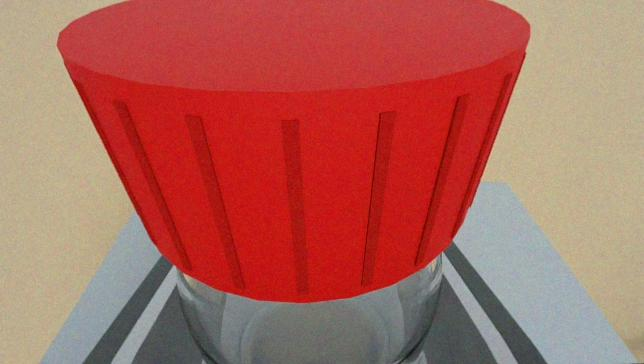

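>>> move --joints '{"left_gripper_m": 0.085}'

>>> move --target '{"side": "left", "x": -0.51, "y": 0.596, "z": 1.39, "quat_wxyz": [0.766, 0.6428, 0, 0]}' --min_time_s 0.5

>>> move --target '{"side": "left", "x": -0.51, "y": 0.52, "z": 1.395, "quat_wxyz": [0.766, 0.6428, 0, 0]}' --min_time_s 0.8

>>> move --target '{"side": "left", "x": -0.52, "y": 0.435, "z": 1.395, "quat_wxyz": [0.766, 0.6428, 0, 0]}' --min_time_s 0.8 --cameras '["head_camera", "left_wrist_camera"]'

Scene clock: 221.37 s.
Joint torques (N m): left_arm=[-19.93 11.21 7.03 -5.34 -0.85 -2.02 0.46] | right_arm=[-6.12 -14.21 -9.56 -3.94 0.61 -0.62 -0.24]
External joint torques (N m): left_arm=[-0.72 -0.11 -0.49 -0.78 -0.04 -0.2 0.44] | right_arm=[0.22 -1.22 0.85 0.19 -0.07 0.08 -0.24]
Wrist force (N): left_arm=[0.9 -4.3 0.2] | right_arm=[3.4 4.6 0.2]
Wrist torque (N m): left_arm=[0.09 0.11 -0.13] | right_arm=[-0.28 0.13 -0.08]
Wrist force, peak (N): left_arm=[0.6 -5.2 0.1] | right_arm=[3.6 5.0 -0.2]
move: done
base_odometry: x=+3.520 y=-0.605 heading=-1.629
lidar_m: 2.20 0.97 0.71 0.68 0.71 0.98 1.49 2.17 2.98 5.17 2.75 2.25
base_status: not commanded
joint_positions: torso_squat_rad=+0.350 torso_shift_rad=+0.000 torso_pitch_rad=+0.000 torso_yaw_rad=+1.500 left_shoulder_pitch_rad=-0.799 left_shoulder_roll_rad=+0.827 left_shoulder_yaw_rad=+0.018 left_elbow_rad=-1.834 left_forearm_roll_rad=+0.424 left_wrist_pitch_rad=+1.233 left_hand_roll_rad=-1.102 left_gripper_m=+0.085 right_shoulder_pitch_rad=+0.425 right_shoulder_roll_rad=-1.184 right_shoulder_yaw_rad=-0.199 right_elbow_rad=-2.244 right_forearm_roll_rad=+0.034 right_wrist_pitch_rad=+0.357 right_hand_roll_rad=+0.349 right_gripper_m=+0.080 head_pan_rad=+0.000 head_tilt_rad=+0.300
joint_status: all done
wheel_motors_off: 0
motor_effort: left_wheel=+10(10) right_wheel=-7(8)
contact_limits: right_gripper_m 200 mA
chest: x=-0.2280 y=-0.0002 z=+1.2475 quat_wxyz=(+0.732, +0.000, +0.000, +0.681) (m; base frame)
left_hand: x=-0.5101 y=+0.5980 z=+1.3823 quat_wxyz=(+0.766, +0.643, +0.000, +0.000) (m; base frame)
right_hand: x=+0.1870 y=+0.4003 z=+1.2099 quat_wxyz=(+0.000, +0.000, -0.676, +0.737) (m; base frame)
pictures: none

Scene clock: 222.20 s.
Joint torques (N m): left_arm=[-20.76 13.4 8.9 -4.21 -0.62 -1.74 0] | right_arm=[-5.48 -14.11 -9.63 -3.61 0.6 -0.57 0.05]
External joint torques (N m): left_arm=[-1.55 2.12 1.44 0.19 0.19 0.08 -0.02] | right_arm=[0.85 -1.13 0.78 0.52 -0.08 0.12 0.06]
Wrist force (N): left_arm=[1.0 -4.9 0.0] | right_arm=[2.9 4.6 0.7]
Wrist torque (N m): left_arm=[0.16 0.13 -0.02] | right_arm=[-0.26 0.04 -0.04]
Wrist force, peak (N): left_arm=[1.2 -5.0 0.2] | right_arm=[3.8 4.9 0.6]
move: done
base_odometry: x=+3.520 y=-0.605 heading=-1.629
lidar_m: 2.20 0.96 0.71 0.68 0.70 0.98 1.49 2.16 2.99 5.16 2.75 2.25
base_status: not commanded
joint_positions: torso_squat_rad=+0.350 torso_shift_rad=+0.000 torso_pitch_rad=+0.000 torso_yaw_rad=+1.500 left_shoulder_pitch_rad=-0.818 left_shoulder_roll_rad=+0.835 left_shoulder_yaw_rad=+0.021 left_elbow_rad=-1.834 left_forearm_roll_rad=+0.435 left_wrist_pitch_rad=+1.251 left_hand_roll_rad=-1.104 left_gripper_m=+0.085 right_shoulder_pitch_rad=+0.425 right_shoulder_roll_rad=-1.184 right_shoulder_yaw_rad=-0.199 right_elbow_rad=-2.244 right_forearm_roll_rad=+0.034 right_wrist_pitch_rad=+0.357 right_hand_roll_rad=+0.349 right_gripper_m=+0.080 head_pan_rad=+0.000 head_tilt_rad=+0.300
joint_status: all done
wheel_motors_off: 0
motor_effort: left_wheel=+10(10) right_wheel=-8(8)
contact_limits: right_gripper_m 200 mA
chest: x=-0.2280 y=-0.0002 z=+1.2475 quat_wxyz=(+0.732, +0.000, +0.000, +0.681) (m; base frame)
left_hand: x=-0.5098 y=+0.5960 z=+1.3900 quat_wxyz=(+0.766, +0.643, +0.000, +0.000) (m; base frame)
left_hand_status: reached (checked arc, planned for 0.5 s): 0 mm and 0.0 deg off.
right_hand: x=+0.1870 y=+0.4003 z=+1.2099 quat_wxyz=(+0.000, +0.000, -0.676, +0.737) (m; base frame)
pictures: none

Scene clock: 223.33 s.
Joint torques (N m): left_arm=[-16.29 12.76 8 -2.56 -1.06 -1.77 0.4] | right_arm=[-5.6 -13.9 -9.44 -3.84 0.53 -0.74 -0.09]
External joint torques (N m): left_arm=[-0.53 1.65 0.73 -0.36 -0.01 -0.06 0.39] | right_arm=[0.74 -0.91 0.97 0.28 -0.14 -0.05 -0.08]
Wrist force (N): left_arm=[0.8 -4.3 0.0] | right_arm=[3.4 5.0 -0.2]
Wrist torque (N m): left_arm=[0.10 0.11 -0.14] | right_arm=[-0.37 0.09 -0.05]
Wrist force, peak (N): left_arm=[0.4 -5.1 0.5] | right_arm=[4.2 4.4 0.2]
move: done
base_odometry: x=+3.520 y=-0.605 heading=-1.629
lidar_m: 2.20 0.96 0.71 0.68 0.71 0.99 1.49 2.18 3.00 5.17 2.75 2.25
base_status: not commanded
joint_positions: torso_squat_rad=+0.350 torso_shift_rad=+0.000 torso_pitch_rad=+0.000 torso_yaw_rad=+1.500 left_shoulder_pitch_rad=-0.678 left_shoulder_roll_rad=+0.921 left_shoulder_yaw_rad=+0.131 left_elbow_rad=-2.168 left_forearm_roll_rad=+0.514 left_wrist_pitch_rad=+1.446 left_hand_roll_rad=-0.997 left_gripper_m=+0.085 right_shoulder_pitch_rad=+0.425 right_shoulder_roll_rad=-1.184 right_shoulder_yaw_rad=-0.199 right_elbow_rad=-2.244 right_forearm_roll_rad=+0.034 right_wrist_pitch_rad=+0.357 right_hand_roll_rad=+0.349 right_gripper_m=+0.080 head_pan_rad=+0.000 head_tilt_rad=+0.300
joint_status: all done
wheel_motors_off: 0
motor_effort: left_wheel=+9(10) right_wheel=-7(9)
contact_limits: right_gripper_m 200 mA
chest: x=-0.2280 y=-0.0002 z=+1.2475 quat_wxyz=(+0.732, +0.000, +0.000, +0.681) (m; base frame)
left_hand: x=-0.5099 y=+0.5201 z=+1.3951 quat_wxyz=(+0.766, +0.643, +0.000, +0.000) (m; base frame)
left_hand_status: reached (checked arc, planned for 0.8 s): 0 mm and 0.0 deg off.
right_hand: x=+0.1870 y=+0.4003 z=+1.2099 quat_wxyz=(+0.000, +0.000, -0.676, +0.737) (m; base frame)
pictures: none

Scene clock: 224.47 s.
Joint torques (N m): left_arm=[-12.29 12.8 6.49 -0.03 -1.3 -1.88 0.51] | right_arm=[-5.96 -13.99 -9.54 -3.73 0.68 -0.56 -0.02]
External joint torques (N m): left_arm=[-0.55 1.57 0.48 -0.27 -0.07 -0.26 0.49] | right_arm=[0.38 -1.01 0.87 0.4 0 0.14 -0.01]
Wrist force (N): left_arm=[0.6 -4.6 0.2] | right_arm=[3.7 4.5 -0.3]
Wrist torque (N m): left_arm=[0.14 0.08 -0.13] | right_arm=[-0.30 0.12 0.00]
Wrist force, peak (N): left_arm=[0.6 -5.3 0.6] | right_arm=[4.1 4.5 0.2]
move: done
base_odometry: x=+3.520 y=-0.605 heading=-1.629
lidar_m: 2.20 0.96 0.70 0.68 0.71 0.99 1.49 2.17 2.99 5.16 2.75 2.26
base_status: not commanded
joint_positions: torso_squat_rad=+0.350 torso_shift_rad=+0.000 torso_pitch_rad=+0.000 torso_yaw_rad=+1.500 left_shoulder_pitch_rad=-0.508 left_shoulder_roll_rad=+0.991 left_shoulder_yaw_rad=+0.370 left_elbow_rad=-2.480 left_forearm_roll_rad=+0.682 left_wrist_pitch_rad=+1.625 left_hand_roll_rad=-0.916 left_gripper_m=+0.085 right_shoulder_pitch_rad=+0.425 right_shoulder_roll_rad=-1.184 right_shoulder_yaw_rad=-0.199 right_elbow_rad=-2.244 right_forearm_roll_rad=+0.034 right_wrist_pitch_rad=+0.357 right_hand_roll_rad=+0.349 right_gripper_m=+0.080 head_pan_rad=+0.000 head_tilt_rad=+0.300
joint_status: all done
wheel_motors_off: 0
motor_effort: left_wheel=+9(10) right_wheel=-7(9)
contact_limits: right_gripper_m 200 mA
chest: x=-0.2280 y=-0.0002 z=+1.2475 quat_wxyz=(+0.732, +0.000, +0.000, +0.681) (m; base frame)
left_hand: x=-0.5199 y=+0.4352 z=+1.3950 quat_wxyz=(+0.766, +0.643, +0.001, +0.000) (m; base frame)
left_hand_status: reached (checked arc, planned for 0.8 s): 0 mm and 0.1 deg off.
right_hand: x=+0.1870 y=+0.4003 z=+1.2099 quat_wxyz=(+0.000, +0.000, -0.676, +0.737) (m; base frame)
pictures: head_camera, left_wrist_camera
camera_calibration:
head_camera: T_world_to_cam=[[0.994707, -0.100147, 0.0229904, 0.198859], [-0.00387512, -0.260149, -0.965561, 1.46091], [0.102679, 0.960361, -0.25916, 0.320648], [0, 0, 0, 1]] pos_world=[-0.22507, 0.0920304, 1.48912]
left_wrist_camera: T_world_to_cam=[[0.99939, -0.0349069, 0.000509854, 0.532968], [-0.0210098, -0.613049, -0.789765, 1.38493], [0.0278808, 0.789273, -0.613409, 0.600962], [0, 0, 0, 1]] pos_world=[-0.520301, 0.393311, 1.46213]

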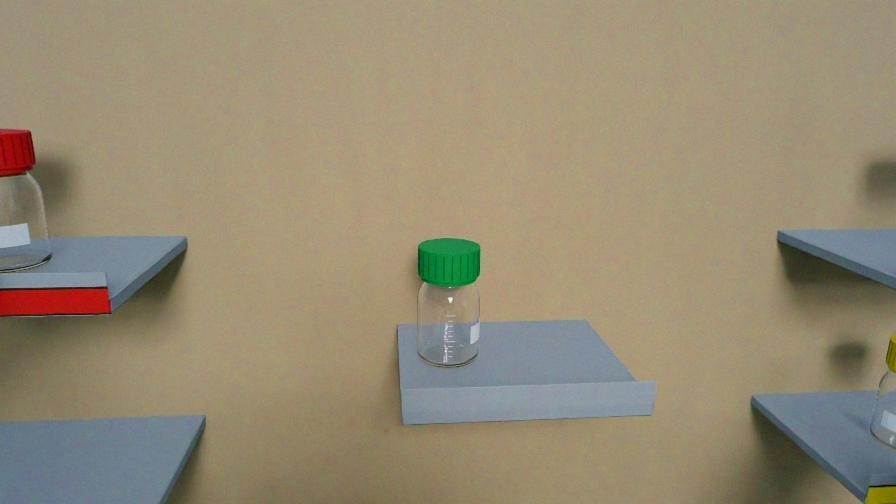

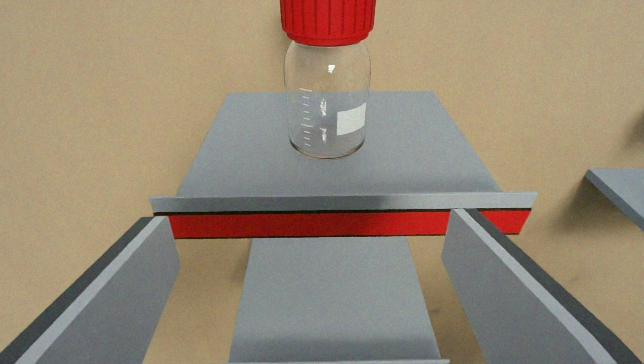

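>>> move --base '{"x_m_s": 0.3, "for_s": 0.9333}'

>>> move --target '{"side": "left", "x": -0.47, "y": 0.435, "z": 1.31, "quat_wxyz": [0.766, 0.6428, 0, 0]}' --min_time_s 1.0 --cameras '["head_camera", "left_wrist_camera"]'

Scene clock: 227.33 s.
Joint torques (N m): left_arm=[-11.98 13.01 6.5 -0.11 -1.25 -1.67 0.42] | right_arm=[-5.27 -13.72 -9.28 -3.76 0.36 -0.75 0.12]
External joint torques (N m): left_arm=[-0.25 1.78 0.49 -0.35 -0.02 -0.06 0.41] | right_arm=[1.07 -0.73 1.13 0.37 -0.32 -0.06 0.13]
Wrist force (N): left_arm=[0.8 -4.6 0.5] | right_arm=[3.6 3.7 0.3]
Wrist torque (N m): left_arm=[0.13 0.11 -0.15] | right_arm=[-0.20 0.13 0.00]
Wrist force, peak (N): left_arm=[0.8 -4.9 0.2] | right_arm=[4.2 4.7 0.4]
move: done
base_odometry: x=+3.503 y=-0.884 heading=-1.628
lidar_m: 1.92 0.96 0.70 0.67 0.71 0.99 1.76 2.44 3.63 5.17 2.57 1.99
base_status: done (sent for 0.93 of 0.93 s)
joint_positions: torso_squat_rad=+0.350 torso_shift_rad=+0.000 torso_pitch_rad=+0.000 torso_yaw_rad=+1.500 left_shoulder_pitch_rad=-0.508 left_shoulder_roll_rad=+0.991 left_shoulder_yaw_rad=+0.370 left_elbow_rad=-2.480 left_forearm_roll_rad=+0.682 left_wrist_pitch_rad=+1.625 left_hand_roll_rad=-0.916 left_gripper_m=+0.085 right_shoulder_pitch_rad=+0.425 right_shoulder_roll_rad=-1.184 right_shoulder_yaw_rad=-0.199 right_elbow_rad=-2.244 right_forearm_roll_rad=+0.034 right_wrist_pitch_rad=+0.357 right_hand_roll_rad=+0.349 right_gripper_m=+0.080 head_pan_rad=+0.000 head_tilt_rad=+0.300
joint_status: not commanded
wheel_motors_off: 0
motor_effort: left_wheel=+5(32) right_wheel=-7(27)
contact_limits: right_gripper_m 200 mA
chest: x=-0.2279 y=-0.0002 z=+1.2475 quat_wxyz=(+0.732, +0.000, +0.000, +0.681) (m; base frame)
left_hand: x=-0.5198 y=+0.4352 z=+1.3951 quat_wxyz=(+0.766, +0.643, +0.001, +0.000) (m; base frame)
right_hand: x=+0.1871 y=+0.4003 z=+1.2098 quat_wxyz=(+0.000, +0.000, -0.676, +0.737) (m; base frame)
pictures: none

Scene clock: 228.67 s.
Joint torques (N m): left_arm=[-11.56 8.85 4.69 -2.93 -1.26 -1.68 0.56] | right_arm=[-5.67 -14.54 -9.25 -3.9 0.67 -0.69 0.05]
External joint torques (N m): left_arm=[-0.04 0.14 -1.36 -0.66 -0.01 -0.1 0.55] | right_arm=[0.67 -1.56 1.16 0.22 -0.01 0.01 0.06]
Wrist force (N): left_arm=[0.6 -4.6 -0.2] | right_arm=[3.1 4.3 0.3]
Wrist torque (N m): left_arm=[0.14 0.08 -0.14] | right_arm=[-0.23 0.03 -0.07]
Wrist force, peak (N): left_arm=[0.7 -4.9 -0.2] | right_arm=[3.6 4.7 -0.1]
move: done
base_odometry: x=+3.503 y=-0.884 heading=-1.628
lidar_m: 1.92 0.96 0.70 0.67 0.71 0.99 1.76 2.44 3.63 5.16 2.57 1.98
base_status: not commanded
joint_positions: torso_squat_rad=+0.350 torso_shift_rad=+0.000 torso_pitch_rad=+0.000 torso_yaw_rad=+1.500 left_shoulder_pitch_rad=-0.361 left_shoulder_roll_rad=+0.788 left_shoulder_yaw_rad=+0.101 left_elbow_rad=-2.617 left_forearm_roll_rad=+0.331 left_wrist_pitch_rad=+1.582 left_hand_roll_rad=-0.887 left_gripper_m=+0.085 right_shoulder_pitch_rad=+0.425 right_shoulder_roll_rad=-1.184 right_shoulder_yaw_rad=-0.199 right_elbow_rad=-2.244 right_forearm_roll_rad=+0.034 right_wrist_pitch_rad=+0.357 right_hand_roll_rad=+0.349 right_gripper_m=+0.080 head_pan_rad=+0.000 head_tilt_rad=+0.300
joint_status: all done
wheel_motors_off: 0
motor_effort: left_wheel=+5(6) right_wheel=-7(8)
contact_limits: right_gripper_m 200 mA
chest: x=-0.2279 y=-0.0002 z=+1.2475 quat_wxyz=(+0.732, +0.000, +0.000, +0.681) (m; base frame)
left_hand: x=-0.4703 y=+0.4364 z=+1.3104 quat_wxyz=(+0.775, +0.632, -0.004, -0.003) (m; base frame)
left_hand_status: reached (checked arc, as near as the solve gets, planned for 1.0 s): 1 mm and 1.7 deg off.
right_hand: x=+0.1871 y=+0.4003 z=+1.2098 quat_wxyz=(+0.000, +0.000, -0.676, +0.737) (m; base frame)
pictures: head_camera, left_wrist_camera
camera_calibration:
head_camera: T_world_to_cam=[[0.994706, -0.100199, 0.0227977, 0.199051], [-0.00408326, -0.26022, -0.965541, 1.46084], [0.102678, 0.960336, -0.259252, 0.320776], [0, 0, 0, 1]] pos_world=[-0.224969, 0.0920308, 1.48912]
left_wrist_camera: T_world_to_cam=[[0.998888, -0.0469639, 0.00418556, 0.483704], [-0.0265639, -0.633885, -0.772971, 1.30424], [0.0389549, 0.772, -0.634427, 0.587002], [0, 0, 0, 1]] pos_world=[-0.471387, 0.39629, 1.37853]

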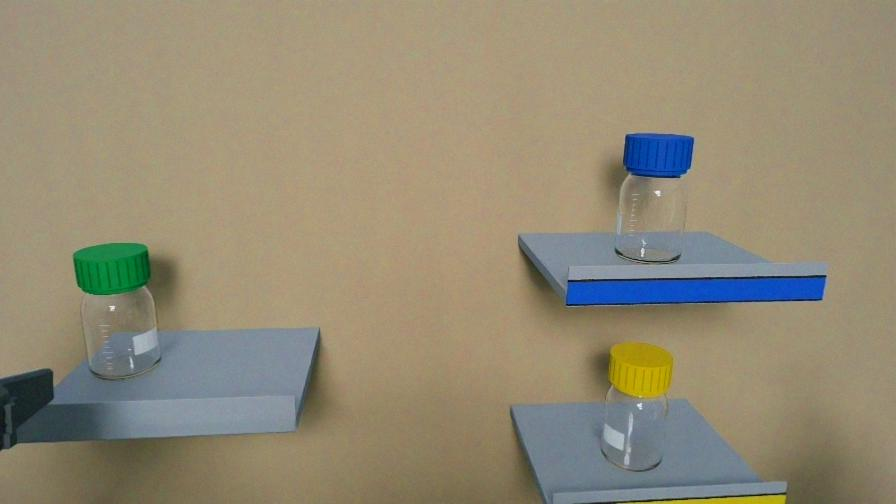

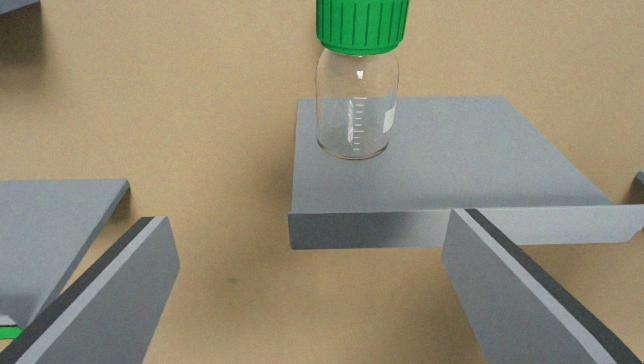

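>>> move --target '{"side": "left", "x": -0.44, "y": 0.50, "z": 1.298, "quat_wxyz": [0.766, 0.6428, 0, 0]}' --min_time_s 0.8 --cameras '["left_wrist_camera"]'

>>> move --joints '{"left_gripper_m": 0.1}'

>>> move --target '{"side": "left", "x": -0.438, "y": 0.555, "z": 1.297, "quat_wxyz": [0.766, 0.6428, 0, 0]}' --min_time_s 0.6 --cameras '["left_wrist_camera"]'

Scene clock: 231.57 s.
Joint torques (N m): left_arm=[-15.43 7.75 5.39 -3.91 -1.25 -1.49 0.42] | right_arm=[-5.53 -13.24 -9.55 -3.74 0.75 -0.64 -0.07]
External joint torques (N m): left_arm=[-0.73 0.04 -1.52 0.33 -0.01 0.09 0.41] | right_arm=[0.81 -0.26 0.86 0.38 0.07 0.05 -0.06]
Wrist force (N): left_arm=[0.9 -4.8 -0.1] | right_arm=[3.0 4.0 0.3]
Wrist torque (N m): left_arm=[0.15 0.11 -0.15] | right_arm=[-0.18 0.09 -0.04]
Wrist force, peak (N): left_arm=[0.3 -5.2 0.6] | right_arm=[3.6 4.9 -0.4]
move: done
base_odometry: x=+3.503 y=-0.884 heading=-1.628
lidar_m: 1.92 0.95 0.70 0.67 0.70 0.98 1.76 2.45 3.63 5.17 2.57 1.98
base_status: not commanded
joint_positions: torso_squat_rad=+0.350 torso_shift_rad=+0.000 torso_pitch_rad=+0.000 torso_yaw_rad=+1.500 left_shoulder_pitch_rad=-0.490 left_shoulder_roll_rad=+0.696 left_shoulder_yaw_rad=-0.114 left_elbow_rad=-2.372 left_forearm_roll_rad=+0.119 left_wrist_pitch_rad=+1.441 left_hand_roll_rad=-0.887 left_gripper_m=+0.085 right_shoulder_pitch_rad=+0.425 right_shoulder_roll_rad=-1.184 right_shoulder_yaw_rad=-0.199 right_elbow_rad=-2.244 right_forearm_roll_rad=+0.034 right_wrist_pitch_rad=+0.357 right_hand_roll_rad=+0.349 right_gripper_m=+0.080 head_pan_rad=+0.000 head_tilt_rad=+0.300
joint_status: all done
wheel_motors_off: 0
motor_effort: left_wheel=+5(6) right_wheel=-7(8)
contact_limits: right_gripper_m 200 mA
chest: x=-0.2279 y=-0.0002 z=+1.2475 quat_wxyz=(+0.732, +0.000, +0.000, +0.681) (m; base frame)
left_hand: x=-0.4401 y=+0.4999 z=+1.2982 quat_wxyz=(+0.766, +0.643, +0.000, +0.000) (m; base frame)
left_hand_status: reached (checked arc, planned for 0.8 s): 0 mm and 0.0 deg off.
right_hand: x=+0.1871 y=+0.4003 z=+1.2099 quat_wxyz=(+0.000, +0.000, -0.676, +0.737) (m; base frame)
pictures: left_wrist_camera
camera_calibration:
left_wrist_camera: T_world_to_cam=[[0.999344, -0.0362023, 0.00111433, 0.455469], [-0.0213177, -0.612778, -0.789967, 1.34983], [0.0292815, 0.789425, -0.613148, 0.488487], [0, 0, 0, 1]] pos_world=[-0.440698, 0.458014, 1.36533]

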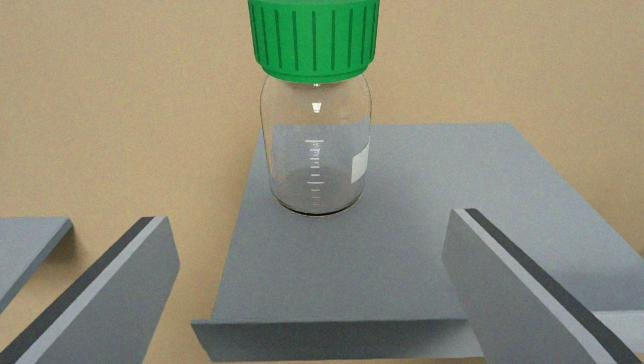

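Scene clock: 232.20 s.
Joint torques (N m): left_arm=[-15.65 7.76 5.4 -3.96 -1.13 -1.57 0.26] | right_arm=[-6.25 -13.82 -9.59 -3.6 0.58 -0.6 0.15]
External joint torques (N m): left_arm=[-0.96 0.05 -1.51 0.28 0.1 0.01 0.25] | right_arm=[0.09 -0.84 0.82 0.53 -0.1 0.09 0.16]
Wrist force (N): left_arm=[0.5 -4.6 0.1] | right_arm=[3.2 4.3 0.2]
Wrist torque (N m): left_arm=[0.13 0.07 -0.16] | right_arm=[-0.24 0.04 -0.07]
Wrist force, peak (N): left_arm=[1.0 -4.9 -0.3] | right_arm=[3.2 4.8 0.4]
move: done
base_odometry: x=+3.503 y=-0.884 heading=-1.628
lidar_m: 1.92 0.95 0.70 0.68 0.71 0.98 1.76 2.44 3.63 5.17 2.57 1.99
base_status: not commanded
joint_positions: torso_squat_rad=+0.350 torso_shift_rad=+0.000 torso_pitch_rad=+0.000 torso_yaw_rad=+1.500 left_shoulder_pitch_rad=-0.490 left_shoulder_roll_rad=+0.696 left_shoulder_yaw_rad=-0.114 left_elbow_rad=-2.372 left_forearm_roll_rad=+0.119 left_wrist_pitch_rad=+1.441 left_hand_roll_rad=-0.887 left_gripper_m=+0.100 right_shoulder_pitch_rad=+0.425 right_shoulder_roll_rad=-1.184 right_shoulder_yaw_rad=-0.199 right_elbow_rad=-2.244 right_forearm_roll_rad=+0.034 right_wrist_pitch_rad=+0.357 right_hand_roll_rad=+0.349 right_gripper_m=+0.080 head_pan_rad=+0.000 head_tilt_rad=+0.300
joint_status: all done
wheel_motors_off: 0
motor_effort: left_wheel=+5(6) right_wheel=-7(7)
contact_limits: right_gripper_m 200 mA
chest: x=-0.2279 y=-0.0002 z=+1.2475 quat_wxyz=(+0.732, +0.000, +0.000, +0.681) (m; base frame)
left_hand: x=-0.4401 y=+0.4999 z=+1.2982 quat_wxyz=(+0.766, +0.643, +0.000, +0.000) (m; base frame)
right_hand: x=+0.1871 y=+0.4003 z=+1.2099 quat_wxyz=(+0.000, +0.000, -0.676, +0.737) (m; base frame)
pictures: none

Scene clock: 233.20 s.
Joint torques (N m): left_arm=[-17.67 8.41 5.81 -5.29 -1.2 -1.48 -0.04] | right_arm=[-5.74 -13.71 -9.42 -3.75 0.48 -0.65 0]
External joint torques (N m): left_arm=[-0.47 0.28 -1.62 -0.06 -0.06 0.14 -0.05] | right_arm=[0.6 -0.72 0.98 0.38 -0.2 0.05 0.01]
Wrist force (N): left_arm=[0.6 -4.7 0.0] | right_arm=[3.1 4.8 -0.1]
Wrist torque (N m): left_arm=[0.13 0.09 -0.01] | right_arm=[-0.29 0.07 0.01]
Wrist force, peak (N): left_arm=[1.0 -5.8 0.6] | right_arm=[4.4 4.9 0.1]
move: done
base_odometry: x=+3.503 y=-0.884 heading=-1.628
lidar_m: 1.92 0.96 0.70 0.67 0.71 0.99 1.77 2.44 3.64 5.17 2.57 1.98
base_status: not commanded
joint_positions: torso_squat_rad=+0.350 torso_shift_rad=+0.000 torso_pitch_rad=+0.000 torso_yaw_rad=+1.500 left_shoulder_pitch_rad=-0.591 left_shoulder_roll_rad=+0.666 left_shoulder_yaw_rad=-0.146 left_elbow_rad=-2.129 left_forearm_roll_rad=+0.111 left_wrist_pitch_rad=+1.299 left_hand_roll_rad=-0.915 left_gripper_m=+0.100 right_shoulder_pitch_rad=+0.425 right_shoulder_roll_rad=-1.184 right_shoulder_yaw_rad=-0.199 right_elbow_rad=-2.244 right_forearm_roll_rad=+0.034 right_wrist_pitch_rad=+0.357 right_hand_roll_rad=+0.349 right_gripper_m=+0.080 head_pan_rad=+0.000 head_tilt_rad=+0.300
joint_status: all done
wheel_motors_off: 0
motor_effort: left_wheel=+6(7) right_wheel=-6(7)
contact_limits: right_gripper_m 200 mA
chest: x=-0.2279 y=-0.0002 z=+1.2475 quat_wxyz=(+0.732, +0.000, +0.000, +0.681) (m; base frame)
left_hand: x=-0.4382 y=+0.5550 z=+1.2973 quat_wxyz=(+0.766, +0.643, +0.000, +0.000) (m; base frame)
left_hand_status: reached (checked arc, planned for 0.6 s): 0 mm and 0.0 deg off.
right_hand: x=+0.1870 y=+0.4003 z=+1.2099 quat_wxyz=(+0.000, +0.000, -0.676, +0.737) (m; base frame)
pictures: left_wrist_camera
camera_calibration:
left_wrist_camera: T_world_to_cam=[[0.999347, -0.0360984, 0.0014078, 0.455008], [-0.0210181, -0.612677, -0.790054, 1.38307], [0.0293822, 0.789508, -0.613036, 0.444307], [0, 0, 0, 1]] pos_world=[-0.438697, 0.513014, 1.36443]

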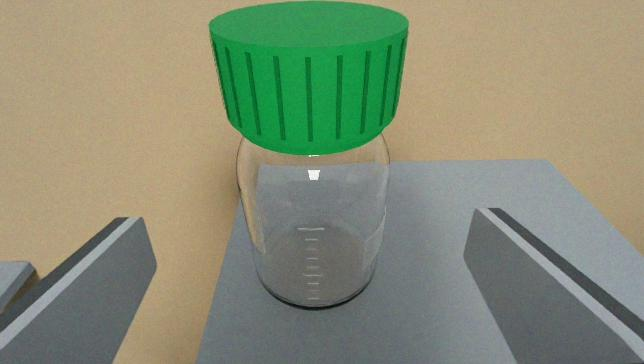

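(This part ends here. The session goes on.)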